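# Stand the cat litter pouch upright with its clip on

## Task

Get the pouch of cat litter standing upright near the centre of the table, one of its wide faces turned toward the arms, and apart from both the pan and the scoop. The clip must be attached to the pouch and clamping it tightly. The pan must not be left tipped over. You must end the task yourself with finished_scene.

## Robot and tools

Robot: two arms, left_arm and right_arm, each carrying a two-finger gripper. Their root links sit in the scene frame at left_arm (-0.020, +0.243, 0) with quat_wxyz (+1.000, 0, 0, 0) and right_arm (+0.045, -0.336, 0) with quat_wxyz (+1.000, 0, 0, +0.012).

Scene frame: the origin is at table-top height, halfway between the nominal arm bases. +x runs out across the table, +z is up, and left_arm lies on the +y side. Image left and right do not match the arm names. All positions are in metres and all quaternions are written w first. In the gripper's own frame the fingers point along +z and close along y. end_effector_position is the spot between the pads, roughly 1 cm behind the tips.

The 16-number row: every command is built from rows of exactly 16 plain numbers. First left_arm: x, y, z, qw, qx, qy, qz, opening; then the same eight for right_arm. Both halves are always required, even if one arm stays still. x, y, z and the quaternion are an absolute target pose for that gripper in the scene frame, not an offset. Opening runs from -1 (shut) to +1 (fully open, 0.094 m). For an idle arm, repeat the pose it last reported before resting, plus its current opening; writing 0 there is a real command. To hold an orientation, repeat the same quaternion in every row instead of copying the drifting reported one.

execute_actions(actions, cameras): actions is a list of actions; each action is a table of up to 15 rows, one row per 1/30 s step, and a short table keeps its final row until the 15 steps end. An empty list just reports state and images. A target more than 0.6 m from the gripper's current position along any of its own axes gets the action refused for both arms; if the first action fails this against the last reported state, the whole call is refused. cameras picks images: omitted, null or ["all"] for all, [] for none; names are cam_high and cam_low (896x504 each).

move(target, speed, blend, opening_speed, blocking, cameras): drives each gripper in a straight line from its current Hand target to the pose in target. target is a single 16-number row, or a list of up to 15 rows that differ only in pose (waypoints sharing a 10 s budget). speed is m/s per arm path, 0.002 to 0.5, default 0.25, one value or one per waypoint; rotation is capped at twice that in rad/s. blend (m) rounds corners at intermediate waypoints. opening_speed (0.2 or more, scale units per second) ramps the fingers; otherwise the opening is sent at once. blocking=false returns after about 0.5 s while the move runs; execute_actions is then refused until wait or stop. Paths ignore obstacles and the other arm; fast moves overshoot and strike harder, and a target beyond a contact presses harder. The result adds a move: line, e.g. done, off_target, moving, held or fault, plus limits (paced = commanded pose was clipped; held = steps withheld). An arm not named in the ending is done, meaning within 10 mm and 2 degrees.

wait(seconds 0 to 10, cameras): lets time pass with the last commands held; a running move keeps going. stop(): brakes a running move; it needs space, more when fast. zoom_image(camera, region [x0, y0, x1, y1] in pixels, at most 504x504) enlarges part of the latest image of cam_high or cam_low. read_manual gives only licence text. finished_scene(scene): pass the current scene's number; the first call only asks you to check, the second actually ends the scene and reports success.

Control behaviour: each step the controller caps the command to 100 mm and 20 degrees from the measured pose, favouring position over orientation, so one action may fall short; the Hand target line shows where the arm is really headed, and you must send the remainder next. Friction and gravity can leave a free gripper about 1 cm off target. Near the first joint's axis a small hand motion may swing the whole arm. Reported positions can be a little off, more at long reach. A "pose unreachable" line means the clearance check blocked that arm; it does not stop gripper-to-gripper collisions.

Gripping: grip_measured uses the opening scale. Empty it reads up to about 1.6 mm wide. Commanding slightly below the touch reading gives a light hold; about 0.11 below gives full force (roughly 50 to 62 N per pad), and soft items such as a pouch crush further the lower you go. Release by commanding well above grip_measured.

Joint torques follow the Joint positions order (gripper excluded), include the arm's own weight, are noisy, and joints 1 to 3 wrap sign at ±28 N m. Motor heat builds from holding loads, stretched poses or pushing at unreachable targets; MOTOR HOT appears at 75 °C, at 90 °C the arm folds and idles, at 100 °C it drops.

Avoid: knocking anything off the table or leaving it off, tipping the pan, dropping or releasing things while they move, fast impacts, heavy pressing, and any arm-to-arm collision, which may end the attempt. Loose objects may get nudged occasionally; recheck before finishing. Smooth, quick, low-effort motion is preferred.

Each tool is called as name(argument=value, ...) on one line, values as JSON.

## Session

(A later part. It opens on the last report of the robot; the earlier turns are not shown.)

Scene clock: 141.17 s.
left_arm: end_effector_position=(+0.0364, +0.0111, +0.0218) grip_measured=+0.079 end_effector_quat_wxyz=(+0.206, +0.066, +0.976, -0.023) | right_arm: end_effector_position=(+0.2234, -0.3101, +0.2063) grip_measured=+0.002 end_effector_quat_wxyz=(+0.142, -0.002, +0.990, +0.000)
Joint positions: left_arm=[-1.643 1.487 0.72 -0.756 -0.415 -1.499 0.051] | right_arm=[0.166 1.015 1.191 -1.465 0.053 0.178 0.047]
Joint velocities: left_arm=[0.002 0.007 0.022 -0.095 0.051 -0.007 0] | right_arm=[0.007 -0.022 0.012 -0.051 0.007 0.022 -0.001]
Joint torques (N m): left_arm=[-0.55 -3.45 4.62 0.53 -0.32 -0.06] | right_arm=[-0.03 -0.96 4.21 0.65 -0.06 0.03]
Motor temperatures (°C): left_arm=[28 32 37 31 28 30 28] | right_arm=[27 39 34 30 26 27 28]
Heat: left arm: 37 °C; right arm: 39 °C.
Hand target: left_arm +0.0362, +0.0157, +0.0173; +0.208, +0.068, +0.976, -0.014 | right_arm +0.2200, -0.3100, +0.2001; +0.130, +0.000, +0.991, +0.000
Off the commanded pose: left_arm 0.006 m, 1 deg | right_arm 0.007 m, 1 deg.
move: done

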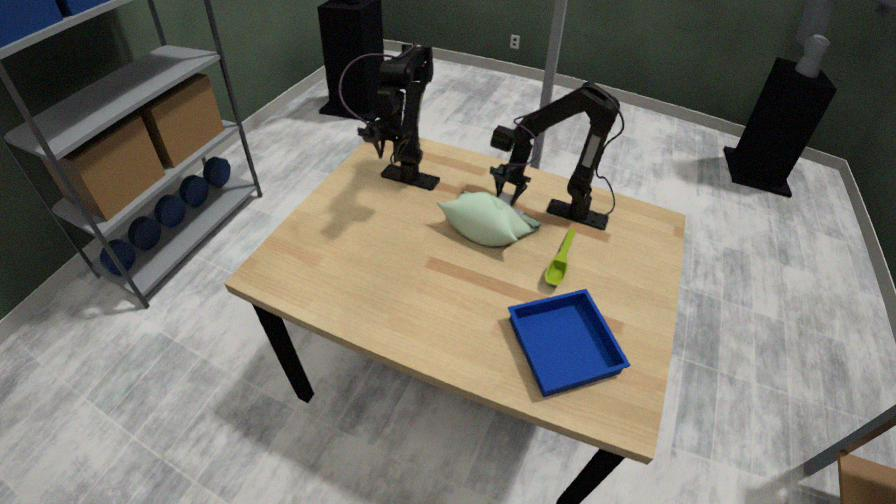

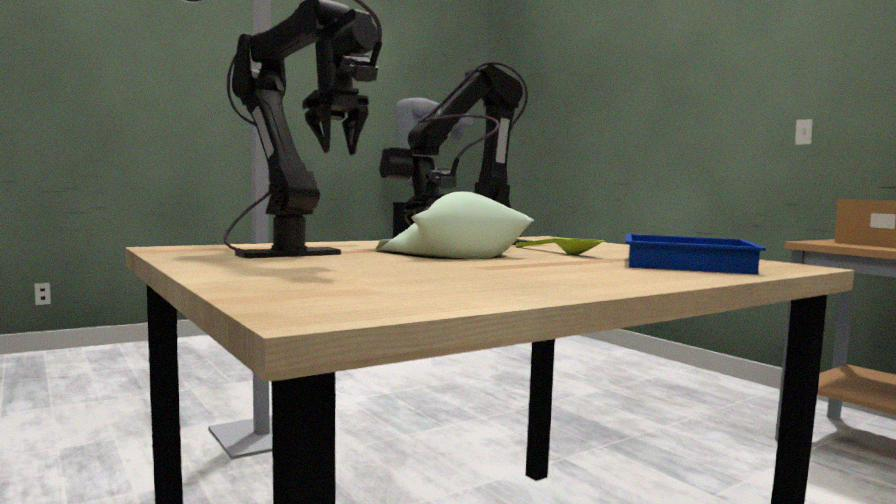

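move(target=[[0.036,0.0155,0.017,0.2074,0.0682,0.9757,-0.0145,-0.26,0.22,-0.31,0.20,0.1305,0,0.9914,0,0.0]], speed=[0.03], opening_speed=0.3, cameras=["cam_high","cam_low"])

zoom_image(camera="cam_high", region=[485, 178, 535, 218])

Scene clock: 142.60 s.
left_arm: end_effector_position=(+0.0357, +0.0076, +0.0218) grip_measured=-0.156 end_effector_quat_wxyz=(+0.204, +0.062, +0.976, -0.031) | right_arm: end_effector_position=(+0.2234, -0.3101, +0.2063) grip_measured=+0.002 end_effector_quat_wxyz=(+0.142, -0.002, +0.990, +0.000)
Joint positions: left_arm=[-1.643 1.487 0.72 -0.741 -0.412 -1.503 0.04] | right_arm=[0.166 1.015 1.191 -1.465 0.053 0.178 0.047]
Joint velocities: left_arm=[-0.012 0.002 -0.027 -0.007 -0.066 0.037 0] | right_arm=[-0.002 -0.007 0.002 -0.066 -0.037 0.051 0.002]
Joint torques (N m): left_arm=[-0.44 -3.32 4.7 0.44 -0.33 0.01] | right_arm=[0.12 -0.85 4.15 0.6 -0.09 0.04]
Motor temperatures (°C): left_arm=[28 32 37 31 28 30 28] | right_arm=[27 39 34 30 26 27 28]
Heat: left arm: 37 °C; right arm: 39 °C.
Hand target: left_arm +0.0361, +0.0156, +0.0173; +0.207, +0.068, +0.976, -0.014 | right_arm +0.2200, -0.3100, +0.2001; +0.130, +0.000, +0.991, +0.000
Off the commanded pose: left_arm 0.009 m, 2 deg | right_arm 0.007 m, 1 deg.
move: done

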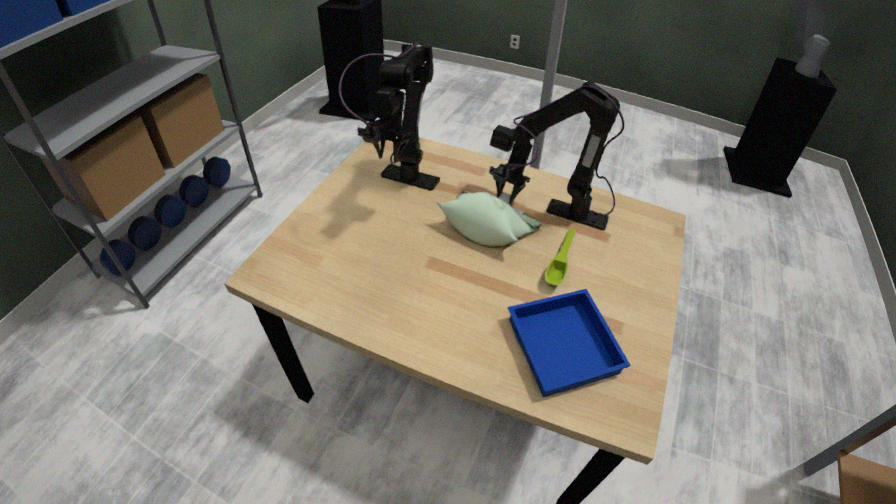

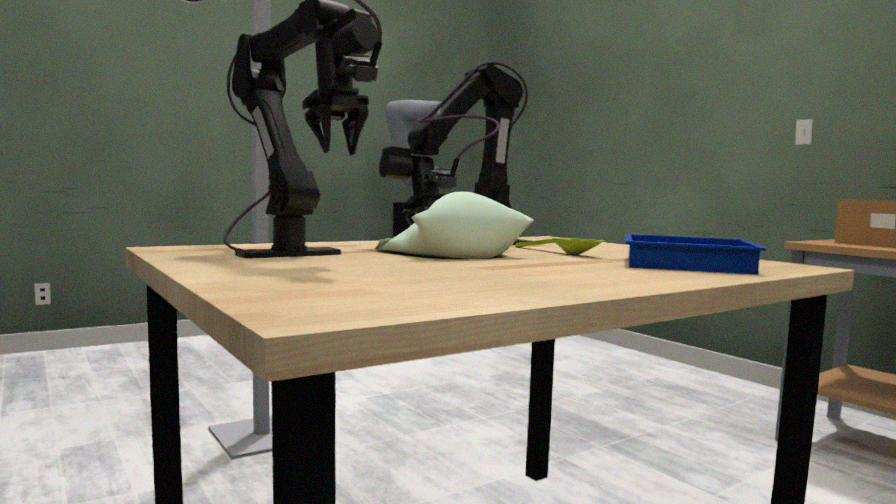

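Scaled by 10.080.

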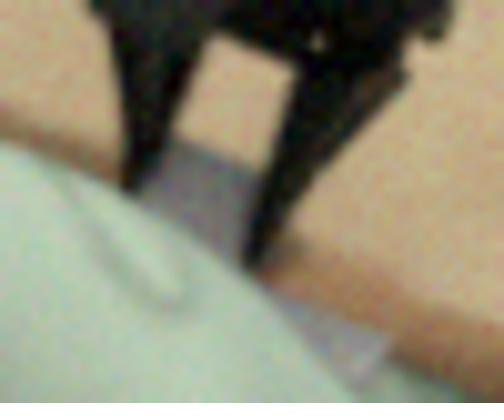

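move(target=[[0.036,0.012,0.017,0.2074,0.0682,0.9757,-0.0145,-0.42,0.22,-0.31,0.20,0.1305,0,0.9914,0,0.0]], speed=[0.03], opening_speed=0.4, cameras=["cam_high"])

Scene clock: 143.47 s.
left_arm: end_effector_position=(+0.0358, +0.0079, +0.0209) grip_measured=-0.156 end_effector_quat_wxyz=(+0.204, +0.063, +0.976, -0.029) | right_arm: end_effector_position=(+0.2234, -0.3101, +0.2063) grip_measured=+0.002 end_effector_quat_wxyz=(+0.142, -0.002, +0.990, +0.000)
Joint positions: left_arm=[-1.643 1.491 0.72 -0.741 -0.412 -1.503 0.04] | right_arm=[0.166 1.015 1.191 -1.465 0.053 0.178 0.047]
Joint velocities: left_arm=[-0.002 0.002 0.002 -0.022 0.037 -0.007 -0.001] | right_arm=[0.002 0.002 -0.012 0.051 -0.022 -0.007 0]
Joint torques (N m): left_arm=[-0.32 -2.7 5.82 0.44 -0.32 0] | right_arm=[0.16 -0.68 4.16 0.71 -0.01 0.06]
Motor temperatures (°C): left_arm=[28 32 37 31 28 30 28] | right_arm=[27 39 34 30 26 27 28]
Heat: left arm: 37 °C; right arm: 39 °C.
Hand target: left_arm +0.0361, +0.0121, +0.0173; +0.208, +0.068, +0.976, -0.015 | right_arm +0.2200, -0.3100, +0.2001; +0.130, +0.000, +0.991, +0.000
Off the commanded pose: left_arm 0.006 m, 2 deg | right_arm 0.007 m, 1 deg.
move: done
Images, in order (width x height): cam_high 896x504.

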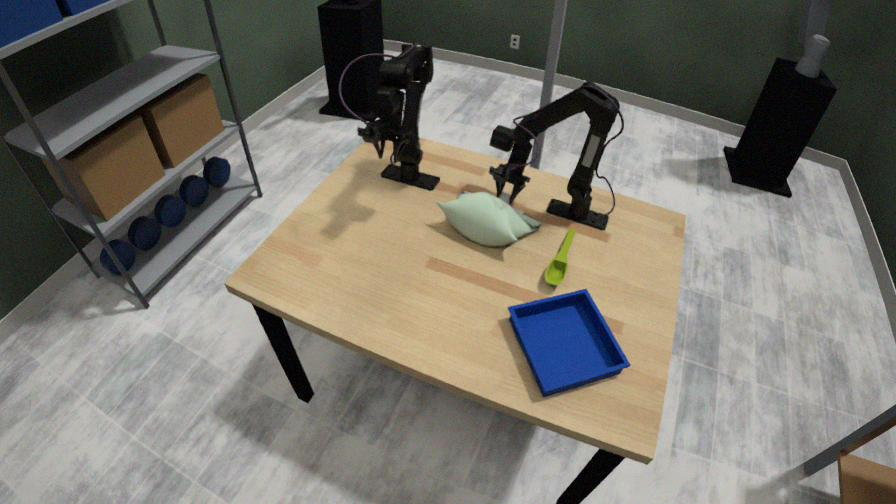

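move(target=[[0.043,0.008,0.075,0.2074,0.0682,0.9757,-0.0145,-0.42,0.22,-0.31,0.20,0.1305,0,0.9914,0,0.0]], speed=[0.05])

zoom_image(camera="cam_high", region=[430, 150, 560, 252])

zoom_image(camera="cam_low", region=[350, 160, 550, 280])

Scene clock: 145.40 s.
left_arm: end_effector_position=(+0.0398, +0.0064, +0.0585) grip_measured=-0.156 end_effector_quat_wxyz=(+0.199, +0.072, +0.977, -0.010) | right_arm: end_effector_position=(+0.2234, -0.3101, +0.2063) grip_measured=+0.002 end_effector_quat_wxyz=(+0.142, -0.002, +0.990, +0.000)
Joint positions: left_arm=[-1.616 1.454 0.857 -0.941 -0.399 -1.462 0.04] | right_arm=[0.166 1.015 1.191 -1.465 0.053 0.178 0.047]
Joint velocities: left_arm=[0.002 0.022 -0.002 -0.022 -0.051 -0.007 0] | right_arm=[-0.017 0.007 0.007 -0.022 0.007 -0.095 0]
Joint torques (N m): left_arm=[0.02 -6.74 8.64 0 -0.43 -0.08] | right_arm=[0.03 -0.7 4.42 0.57 -0.03 0.08]
Motor temperatures (°C): left_arm=[28 32 37 30 28 30 28] | right_arm=[27 39 34 30 26 27 28]
Heat: left arm: 37 °C; right arm: 39 °C.
Hand target: left_arm +0.0430, +0.0072, +0.0740; +0.207, +0.068, +0.976, -0.015 | right_arm +0.2200, -0.3100, +0.2001; +0.130, +0.000, +0.991, +0.000
Off the commanded pose: left_arm 0.017 m, 1 deg | right_arm 0.007 m, 1 deg.
move: off_target (left_arm)

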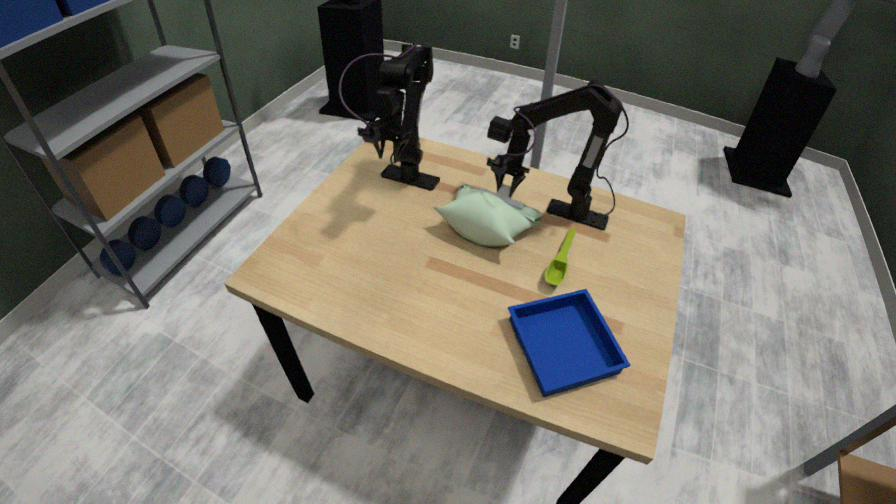

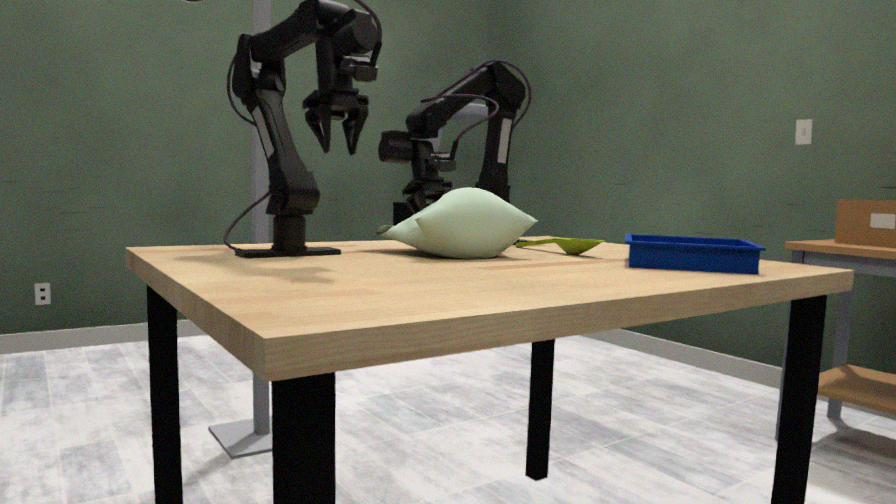

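Scaled by 3.877.

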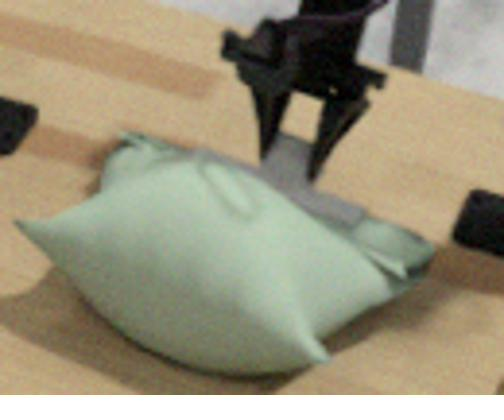

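Scaled by 2.520.

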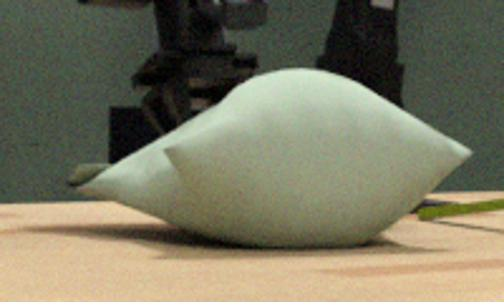

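move(target=[[0.045,-0.02,0.095,0.2078,0.0341,0.9775,-0.0073,-0.42,0.22,-0.31,0.20,0.1305,0,0.9914,0,0.0],[0.057,-0.027,0.13,0.2079,0.0171,0.978,-0.0036,-0.42,0.22,-0.31,0.20,0.1305,0,0.9914,0,0.0]], speed=[0.05,0.05], blend=[0.02,0])

zoom_image(camera="cam_high", region=[430, 150, 560, 252])

zoom_image(camera="cam_low", region=[350, 160, 550, 280])

Scene clock: 147.50 s.
left_arm: end_effector_position=(+0.0537, -0.0223, +0.1171) grip_measured=-0.156 end_effector_quat_wxyz=(+0.196, +0.015, +0.980, +0.004) | right_arm: end_effector_position=(+0.2234, -0.3101, +0.2063) grip_measured=+0.002 end_effector_quat_wxyz=(+0.142, -0.002, +0.990, +0.000)
Joint positions: left_arm=[-1.557 1.551 1.189 -1.205 -0.396 -1.524 0.04] | right_arm=[0.166 1.015 1.191 -1.465 0.053 0.179 0.047]
Joint velocities: left_arm=[-0.002 0.012 -0.002 0.007 0.022 -0.051 -0.001] | right_arm=[0.017 -0.007 -0.007 -0.095 0.007 -0.066 0]
Joint torques (N m): left_arm=[-0.1 -5.24 10.07 0.19 -0.48 0.09] | right_arm=[0.01 -0.95 4.34 0.64 -0.06 0.01]
Motor temperatures (°C): left_arm=[28 32 38 30 28 30 29] | right_arm=[27 38 34 30 26 27 28]
Heat: left arm: 38 °C; right arm: 38 °C.
Hand target: left_arm +0.0564, -0.0279, +0.1294; +0.207, +0.017, +0.978, -0.005 | right_arm +0.2200, -0.3100, +0.2001; +0.130, +0.000, +0.991, +0.000
Off the commanded pose: left_arm 0.014 m, 2 deg | right_arm 0.007 m, 1 deg.
move: off_target (left_arm); blend cut to 0.0174 m at target 1

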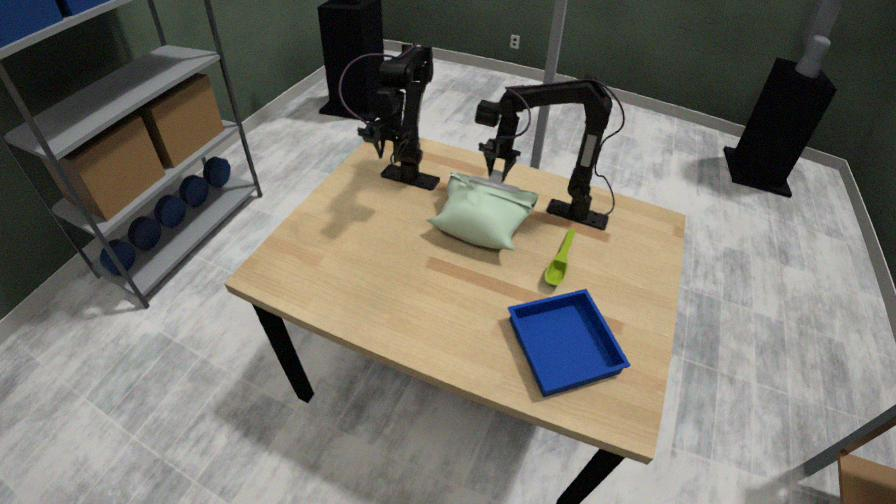

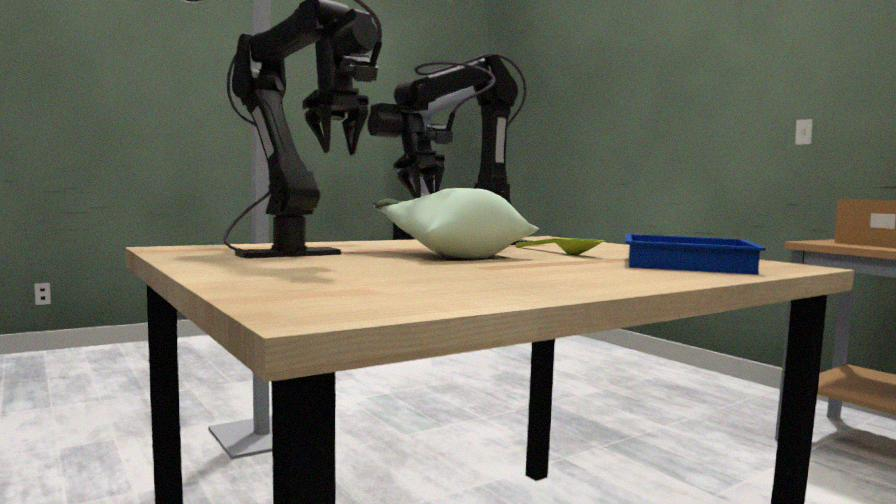

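Scaled by 3.877.

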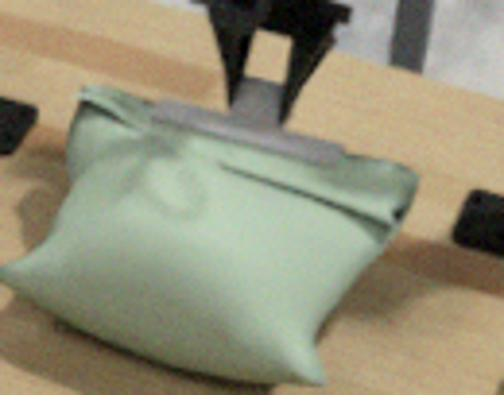

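Scaled by 2.520.

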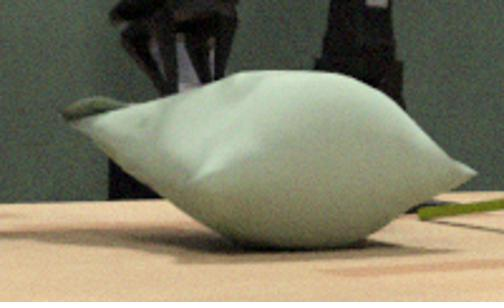

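move(target=[[0.086,-0.018,0.172,0.2079,0,0.9781,0,-0.42,0.22,-0.31,0.20,0.1305,0,0.9914,0,0.0],[0.13,-0.016,0.205,0.2079,0,0.9781,0,-0.42,0.22,-0.31,0.20,0.1305,0,0.9914,0,0.0]], speed=[0.05,0.05], blend=[0.02,0])

zoom_image(camera="cam_high", region=[430, 140, 560, 252])

zoom_image(camera="cam_low", region=[350, 130, 550, 280])

Scene clock: 151.40 s.
left_arm: end_effector_position=(+0.1228, -0.0181, +0.1873) grip_measured=-0.156 end_effector_quat_wxyz=(+0.183, -0.001, +0.983, +0.003) | right_arm: end_effector_position=(+0.2234, -0.3101, +0.2063) grip_measured=+0.002 end_effector_quat_wxyz=(+0.142, -0.002, +0.990, +0.000)
Joint positions: left_arm=[-1.284 1.561 1.484 -1.392 -0.354 -1.267 0.04] | right_arm=[0.166 1.015 1.191 -1.465 0.053 0.179 0.047]
Joint velocities: left_arm=[-0.022 -0.012 0.007 -0.007 -0.007 0.022 0.002] | right_arm=[0.002 0.012 -0.007 -0.037 -0.066 0.037 0]
Joint torques (N m): left_arm=[0.02 -6.09 10.28 0.32 -0.65 0.05] | right_arm=[-0.16 -0.69 4.36 0.62 -0.06 0.11]
Motor temperatures (°C): left_arm=[28 33 39 30 28 30 29] | right_arm=[27 38 34 30 26 27 28]
Heat: left arm: 39 °C; right arm: 38 °C.
Hand target: left_arm +0.1291, -0.0182, +0.2039; +0.205, +0.000, +0.979, -0.004 | right_arm +0.2200, -0.3100, +0.2001; +0.130, +0.000, +0.991, +0.000
Off the commanded pose: left_arm 0.019 m, 3 deg | right_arm 0.007 m, 1 deg.
move: off_target (left_arm)

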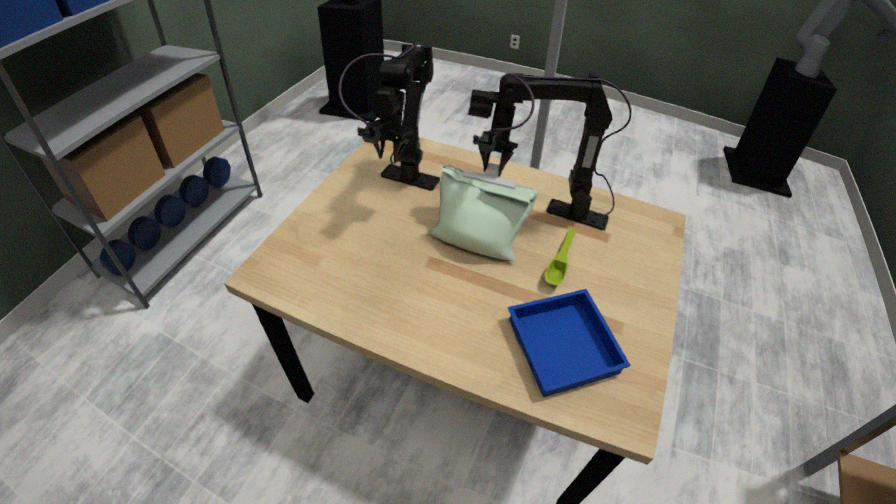

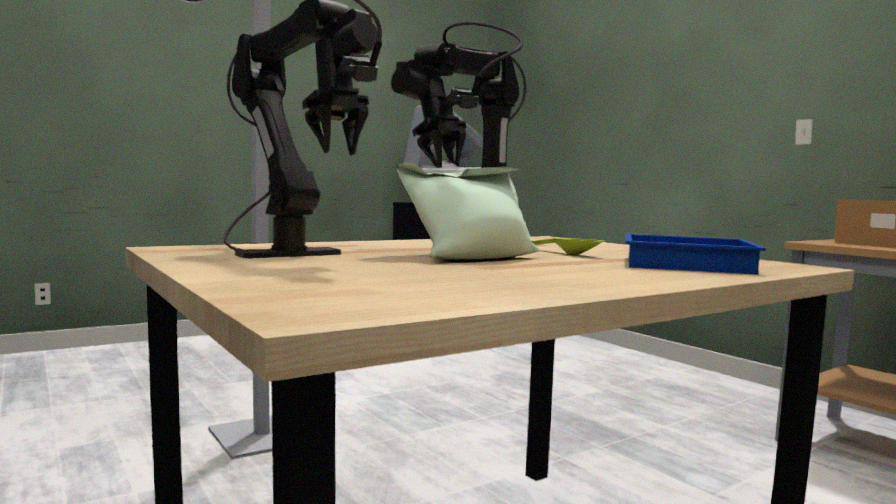

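Scaled by 3.877.

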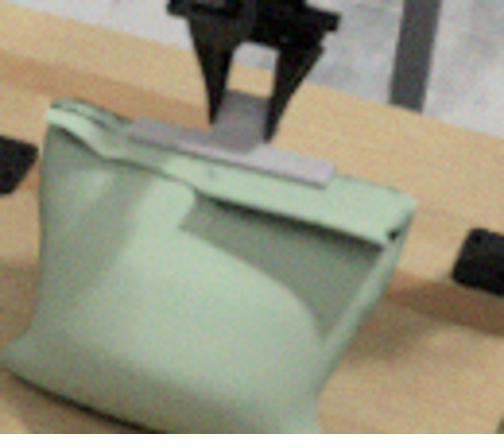

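Scaled by 2.520.

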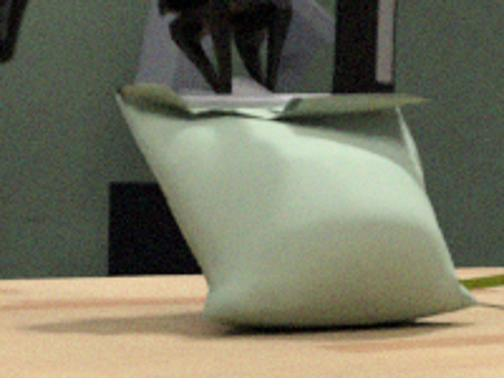

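move(target=[[0.165,-0.005,0.22,0.2077,0.0427,0.9772,-0.0091,-0.42,0.22,-0.31,0.20,0.1305,0,0.9914,0,0.0],[0.205,-0.006,0.234,0.2076,0.0512,0.9768,-0.0109,-0.42,0.22,-0.31,0.20,0.1305,0,0.9914,0,0.0]], speed=[0.05,0.05], blend=[0.02,0])

zoom_image(camera="cam_high", region=[420, 140, 560, 272])

zoom_image(camera="cam_low", region=[370, 130, 570, 280])

Scene clock: 154.57 s.
left_arm: end_effector_position=(+0.1900, -0.0071, +0.2095) grip_measured=-0.156 end_effector_quat_wxyz=(+0.161, +0.058, +0.985, -0.005) | right_arm: end_effector_position=(+0.2234, -0.3101, +0.2063) grip_measured=+0.002 end_effector_quat_wxyz=(+0.142, -0.002, +0.990, +0.000)
Joint positions: left_arm=[-1.015 1.613 1.633 -1.392 -0.258 -0.872 0.04] | right_arm=[0.166 1.015 1.191 -1.465 0.053 0.179 0.047]
Joint velocities: left_arm=[0.002 -0.002 -0.012 0.022 -0.037 -0.007 0] | right_arm=[0.012 -0.002 -0.022 -0.037 -0.007 -0.022 -0.001]
Joint torques (N m): left_arm=[0.34 -7.16 10.91 0.86 -0.84 0.08] | right_arm=[0.14 -0.77 4.15 0.64 -0.08 0.09]
Motor temperatures (°C): left_arm=[28 33 40 30 29 30 29] | right_arm=[27 37 34 30 26 27 28]
Heat: left arm: 40 °C; right arm: 37 °C.
Hand target: left_arm +0.2038, -0.0074, +0.2330; +0.205, +0.051, +0.977, -0.015 | right_arm +0.2200, -0.3100, +0.2001; +0.130, +0.000, +0.991, +0.000
Off the commanded pose: left_arm 0.029 m, 5 deg | right_arm 0.007 m, 1 deg.
move: off_target (left_arm)

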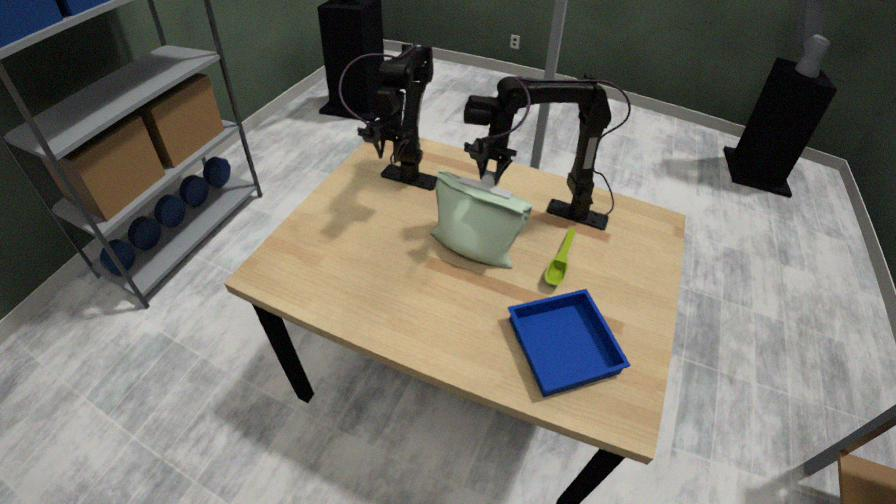

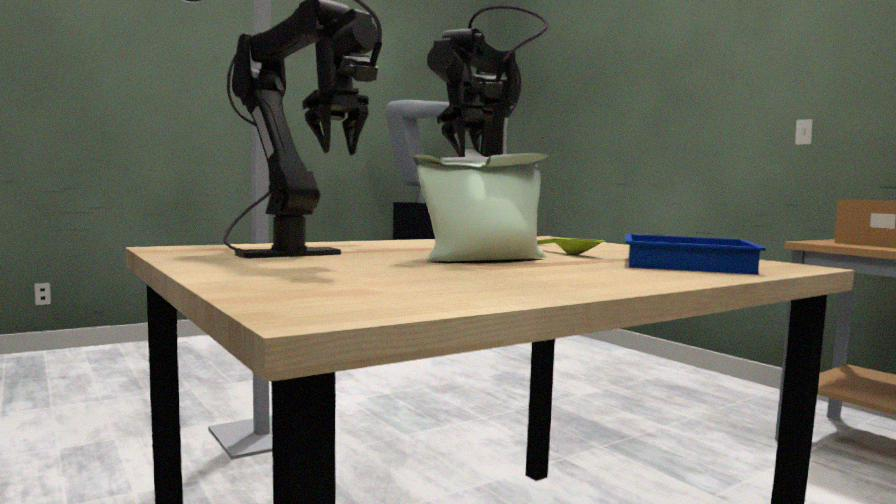

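Scaled by 3.600.

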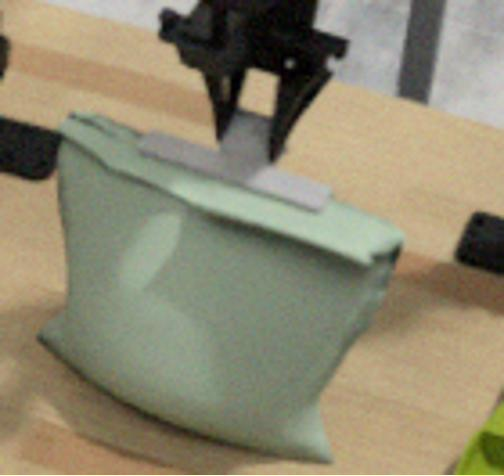

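Scaled by 2.520.

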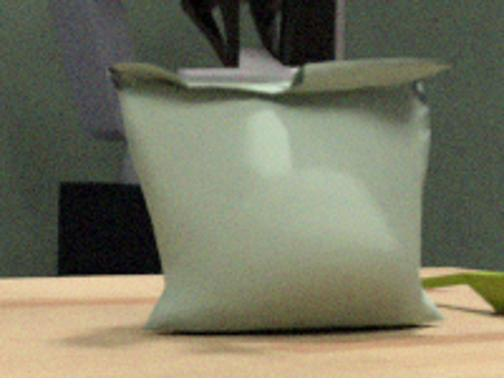

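execute_actions(actions=[])

Scene clock: 155.40 s.
left_arm: end_effector_position=(+0.1899, -0.0070, +0.2095) grip_measured=-0.156 end_effector_quat_wxyz=(+0.161, +0.058, +0.985, -0.004) | right_arm: end_effector_position=(+0.2234, -0.3101, +0.2063) grip_measured=+0.002 end_effector_quat_wxyz=(+0.142, -0.002, +0.990, +0.000)
Joint positions: left_arm=[-1.015 1.613 1.633 -1.392 -0.258 -0.871 0.04] | right_arm=[0.166 1.015 1.191 -1.465 0.053 0.179 0.047]
Joint velocities: left_arm=[0.007 -0.017 0.002 -0.066 0.007 -0.022 0] | right_arm=[0.002 0.007 0.012 0.007 0.066 -0.022 0]
Joint torques (N m): left_arm=[0.38 -7.05 11.1 0.85 -0.87 0.13] | right_arm=[0.01 -0.9 4.46 0.63 -0.03 0.05]
Motor temperatures (°C): left_arm=[28 33 40 30 29 30 29] | right_arm=[27 37 34 30 26 27 28]
Heat: left arm: 40 °C; right arm: 37 °C.
Hand target: left_arm +0.2038, -0.0074, +0.2330; +0.205, +0.051, +0.977, -0.015 | right_arm +0.2200, -0.3100, +0.2001; +0.130, +0.000, +0.991, +0.000
Tool commands: left_gripper/opening=-0.42 right_gripper/opening=+0.0
Off the commanded pose: left_arm 0.029 m, 6 deg | right_arm 0.007 m, 1 deg.

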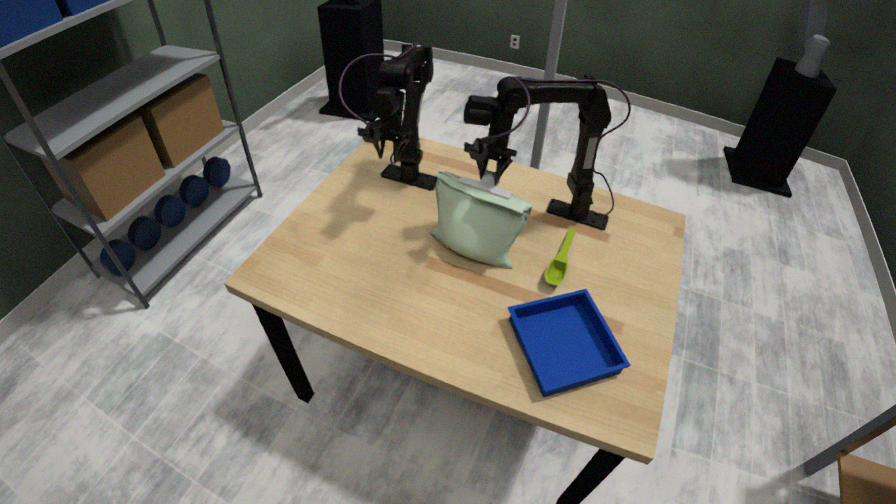

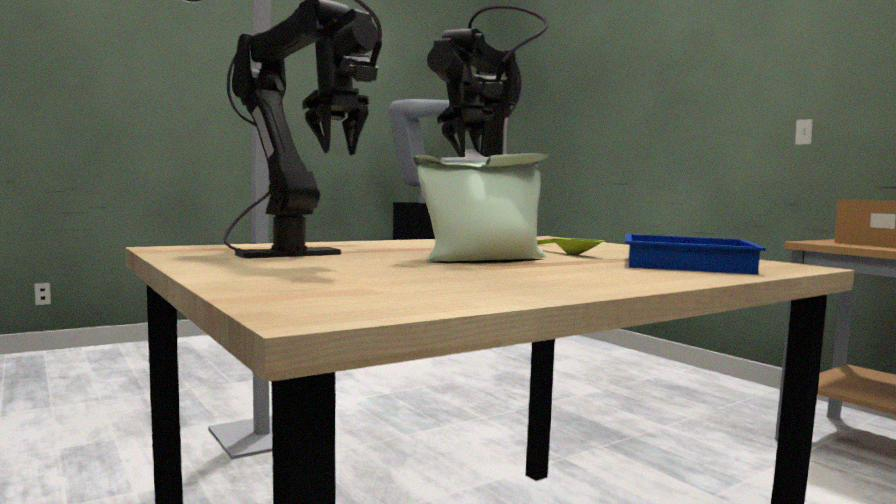

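zoom_image(camera="cam_high", region=[410, 130, 570, 280])

zoom_image(camera="cam_low", region=[390, 80, 590, 280])

Scaled by 3.150.

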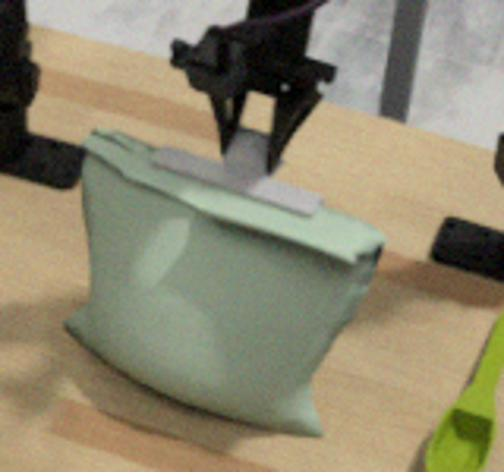

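Scaled by 2.520.

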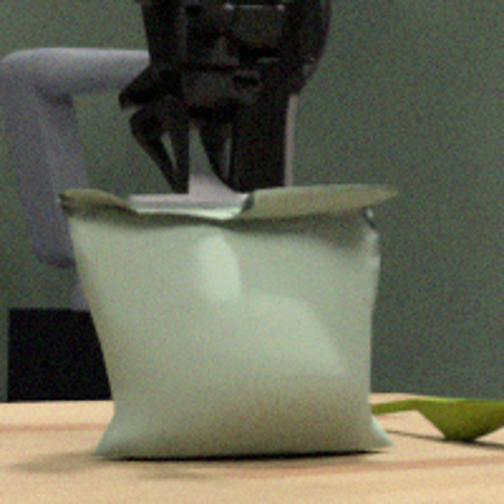

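move(target=[0.240, -0.009, 0.240, 0.2078, 0.0341, 0.9775, -0.0073, -0.42, 0.22, -0.31, 0.20, 0.1305, 0, 0.9914, 0, 0.0], speed=0.05)

Scene clock: 157.97 s.
left_arm: end_effector_position=(+0.2213, -0.0092, +0.2145) grip_measured=-0.156 end_effector_quat_wxyz=(+0.155, +0.045, +0.987, +0.001) | right_arm: end_effector_position=(+0.2234, -0.3101, +0.2063) grip_measured=+0.002 end_effector_quat_wxyz=(+0.142, -0.002, +0.990, +0.000)
Joint positions: left_arm=[-0.933 1.708 1.761 -1.424 -0.241 -0.816 0.04] | right_arm=[0.166 1.015 1.191 -1.465 0.053 0.179 0.047]
Joint velocities: left_arm=[-0.002 -0.027 0.002 0.007 -0.037 -0.022 -0.002] | right_arm=[-0.002 -0.002 0.012 0.051 0.037 -0.022 0.001]
Joint torques (N m): left_arm=[0.75 -7.83 10.99 0.96 -0.98 0.03] | right_arm=[0.08 -0.87 4.27 0.63 -0.05 0.05]
Motor temperatures (°C): left_arm=[28 34 40 31 29 30 29] | right_arm=[27 37 34 30 26 27 28]
Heat: left arm: 40 °C; right arm: 37 °C.
Hand target: left_arm +0.2387, -0.0091, +0.2395; +0.207, +0.033, +0.978, -0.010 | right_arm +0.2200, -0.3100, +0.2001; +0.130, +0.000, +0.991, +0.000
Off the commanded pose: left_arm 0.032 m, 6 deg | right_arm 0.007 m, 1 deg.
move: off_target (left_arm)

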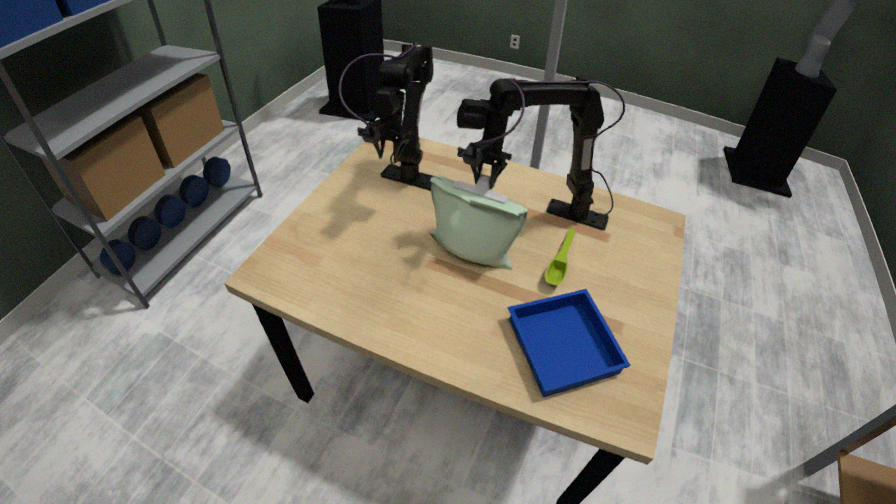

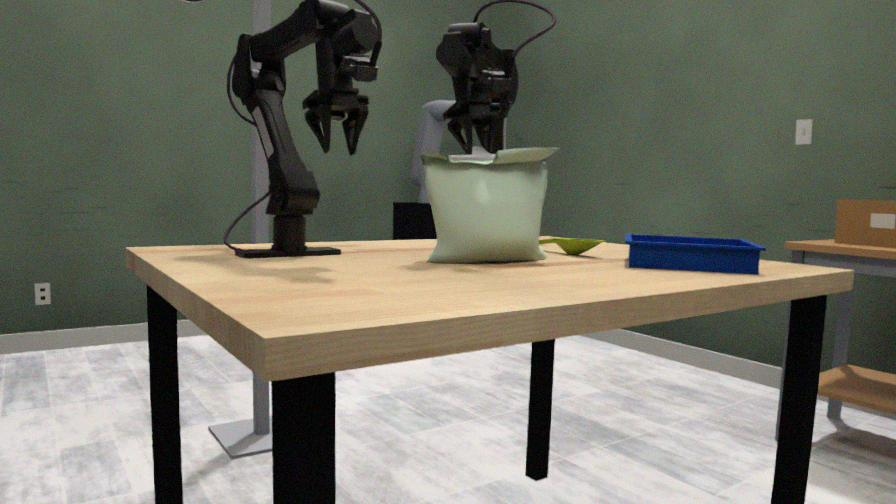

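zoom_image(camera="cam_high", region=[410, 130, 570, 280])

zoom_image(camera="cam_low", region=[390, 80, 590, 280])

Scaled by 3.150.

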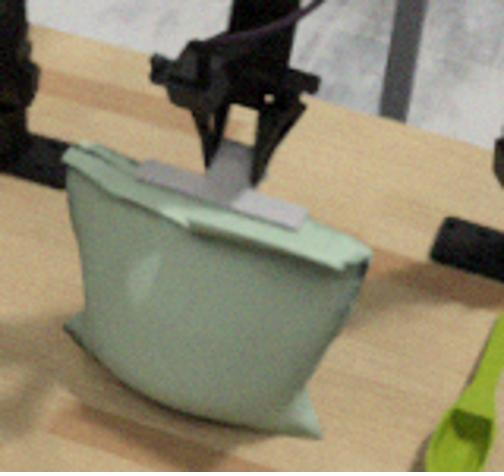

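Scaled by 2.520.

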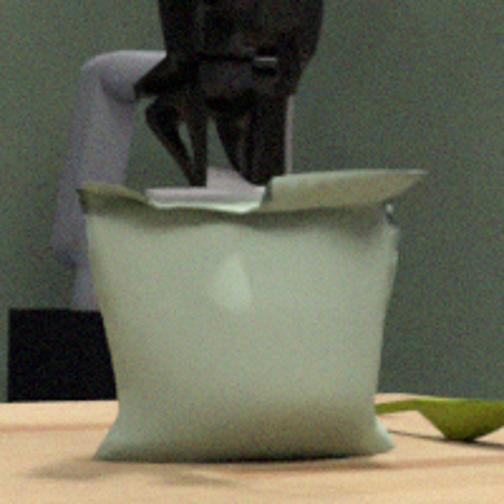

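move(target=[0.262, -0.010, 0.238, 0.2078, 0.0341, 0.9775, -0.0073, -0.42, 0.22, -0.31, 0.20, 0.1305, 0, 0.9914, 0, 0.0], speed=0.04)

zoom_image(camera="cam_high", region=[410, 130, 570, 280])

zoom_image(camera="cam_low", region=[390, 80, 590, 280])

Scene clock: 159.60 s.
left_arm: end_effector_position=(+0.2395, -0.0096, +0.2152) grip_measured=-0.156 end_effector_quat_wxyz=(+0.153, +0.048, +0.987, +0.000) | right_arm: end_effector_position=(+0.2234, -0.3101, +0.2063) grip_measured=+0.002 end_effector_quat_wxyz=(+0.142, -0.002, +0.990, +0.000)
Joint positions: left_arm=[-0.885 1.754 1.818 -1.425 -0.226 -0.764 0.04] | right_arm=[0.166 1.015 1.191 -1.465 0.053 0.179 0.047]
Joint velocities: left_arm=[0.002 -0.012 -0.002 0.007 -0.051 -0.051 0] | right_arm=[0.002 -0.007 -0.002 0.11 0.037 -0.037 0.001]
Joint torques (N m): left_arm=[0.99 -7.56 10.61 1.18 -0.98 0.04] | right_arm=[-0.1 -0.81 4.12 0.61 -0.04 0.04]
Motor temperatures (°C): left_arm=[28 34 40 31 29 30 29] | right_arm=[27 37 34 30 26 27 28]
Heat: left arm: 40 °C; right arm: 37 °C.
Hand target: left_arm +0.2604, -0.0096, +0.2377; +0.207, +0.033, +0.978, -0.009 | right_arm +0.2200, -0.3100, +0.2001; +0.130, +0.000, +0.991, +0.000
Off the commanded pose: left_arm 0.032 m, 7 deg | right_arm 0.007 m, 1 deg.
move: off_target (left_arm)

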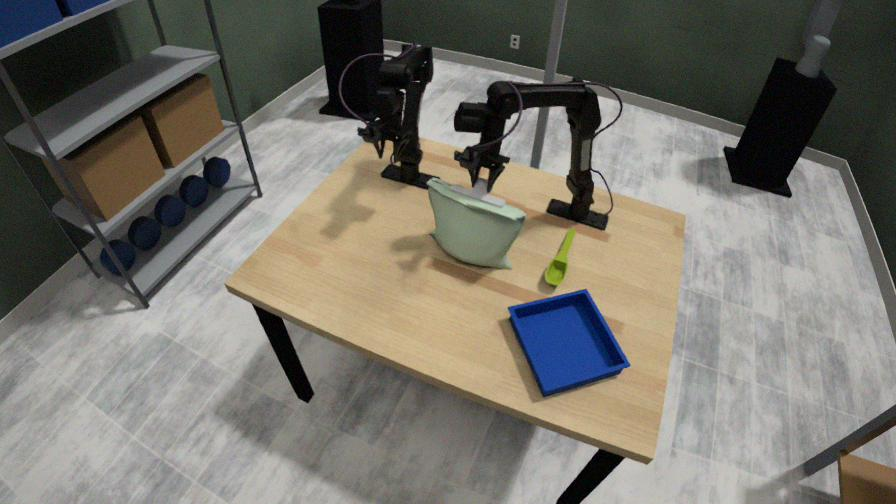

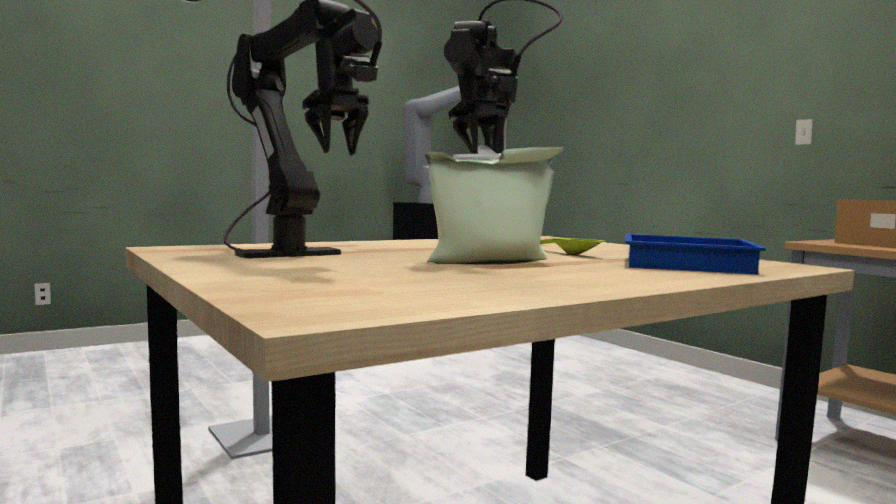

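Scaled by 3.150.

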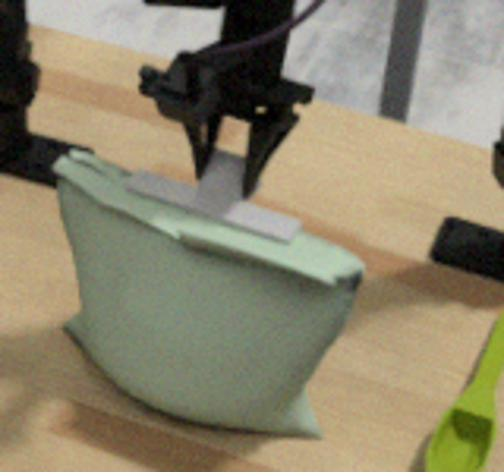

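Scaled by 2.520.

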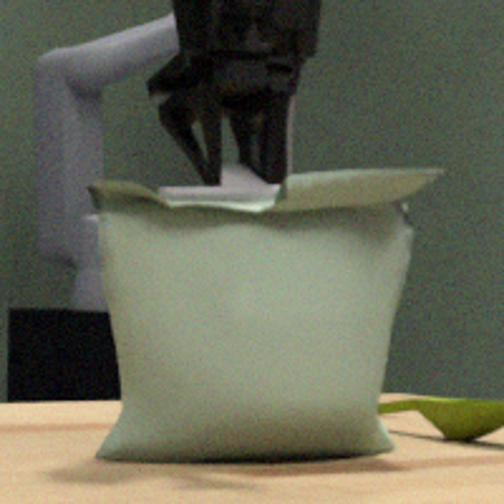

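move(target=[0.278, -0.010, 0.233, 0.2078, 0.0341, 0.9775, -0.0073, -0.42, 0.22, -0.31, 0.20, 0.1305, 0, 0.9914, 0, 0.0], speed=0.04)

zoom_image(camera="cam_high", region=[410, 130, 570, 280])

zoom_image(camera="cam_low", region=[390, 80, 590, 280])

Scene clock: 161.47 s.
left_arm: end_effector_position=(+0.2541, -0.0092, +0.2131) grip_measured=-0.156 end_effector_quat_wxyz=(+0.154, +0.049, +0.987, -0.002) | right_arm: end_effector_position=(+0.2234, -0.3101, +0.2063) grip_measured=+0.002 end_effector_quat_wxyz=(+0.142, -0.002, +0.990, +0.000)
Joint positions: left_arm=[-0.85 1.781 1.842 -1.408 -0.218 -0.725 0.04] | right_arm=[0.166 1.015 1.191 -1.465 0.053 0.179 0.047]
Joint velocities: left_arm=[0.017 0.007 0.017 0.051 -0.007 0.051 0.002] | right_arm=[-0.002 0.002 0.002 -0.007 0.081 -0.022 -0.001]
Joint torques (N m): left_arm=[1.13 -7.68 10.24 1.34 -0.94 0.07] | right_arm=[-0.01 -0.85 4.16 0.65 -0.05 0.02]
Motor temperatures (°C): left_arm=[28 34 40 31 29 30 29] | right_arm=[27 37 34 30 26 27 28]
Heat: left arm: 40 °C; right arm: 37 °C.
Hand target: left_arm +0.2764, -0.0096, +0.2330; +0.207, +0.034, +0.978, -0.009 | right_arm +0.2200, -0.3100, +0.2001; +0.130, +0.000, +0.991, +0.000
Off the commanded pose: left_arm 0.031 m, 6 deg | right_arm 0.007 m, 1 deg.
move: off_target (left_arm)

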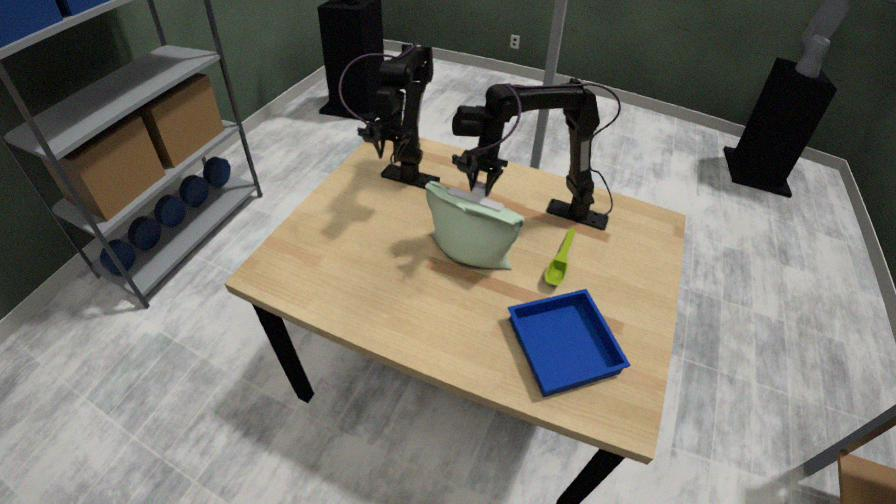

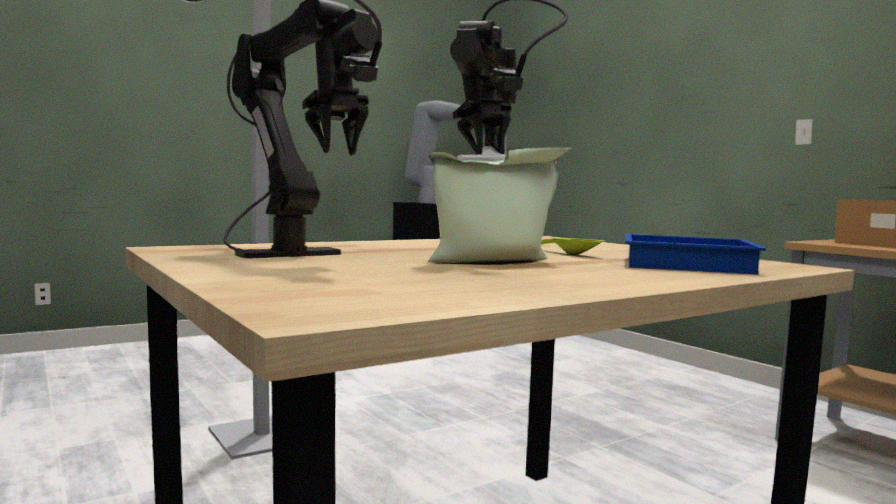

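Scaled by 3.150.

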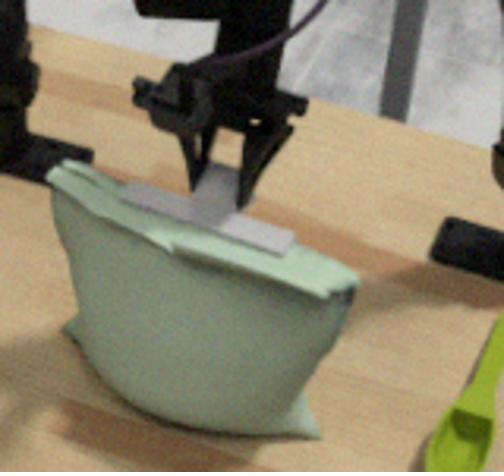

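Scaled by 2.520.

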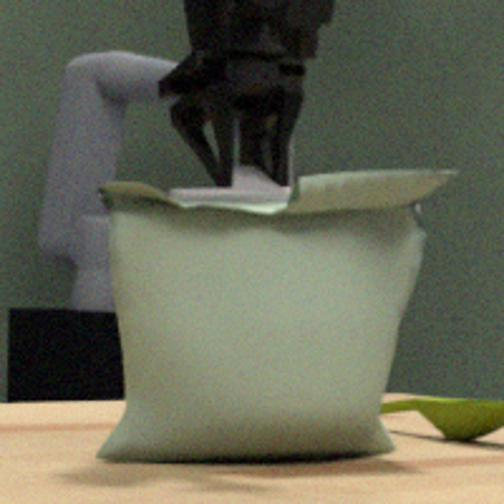

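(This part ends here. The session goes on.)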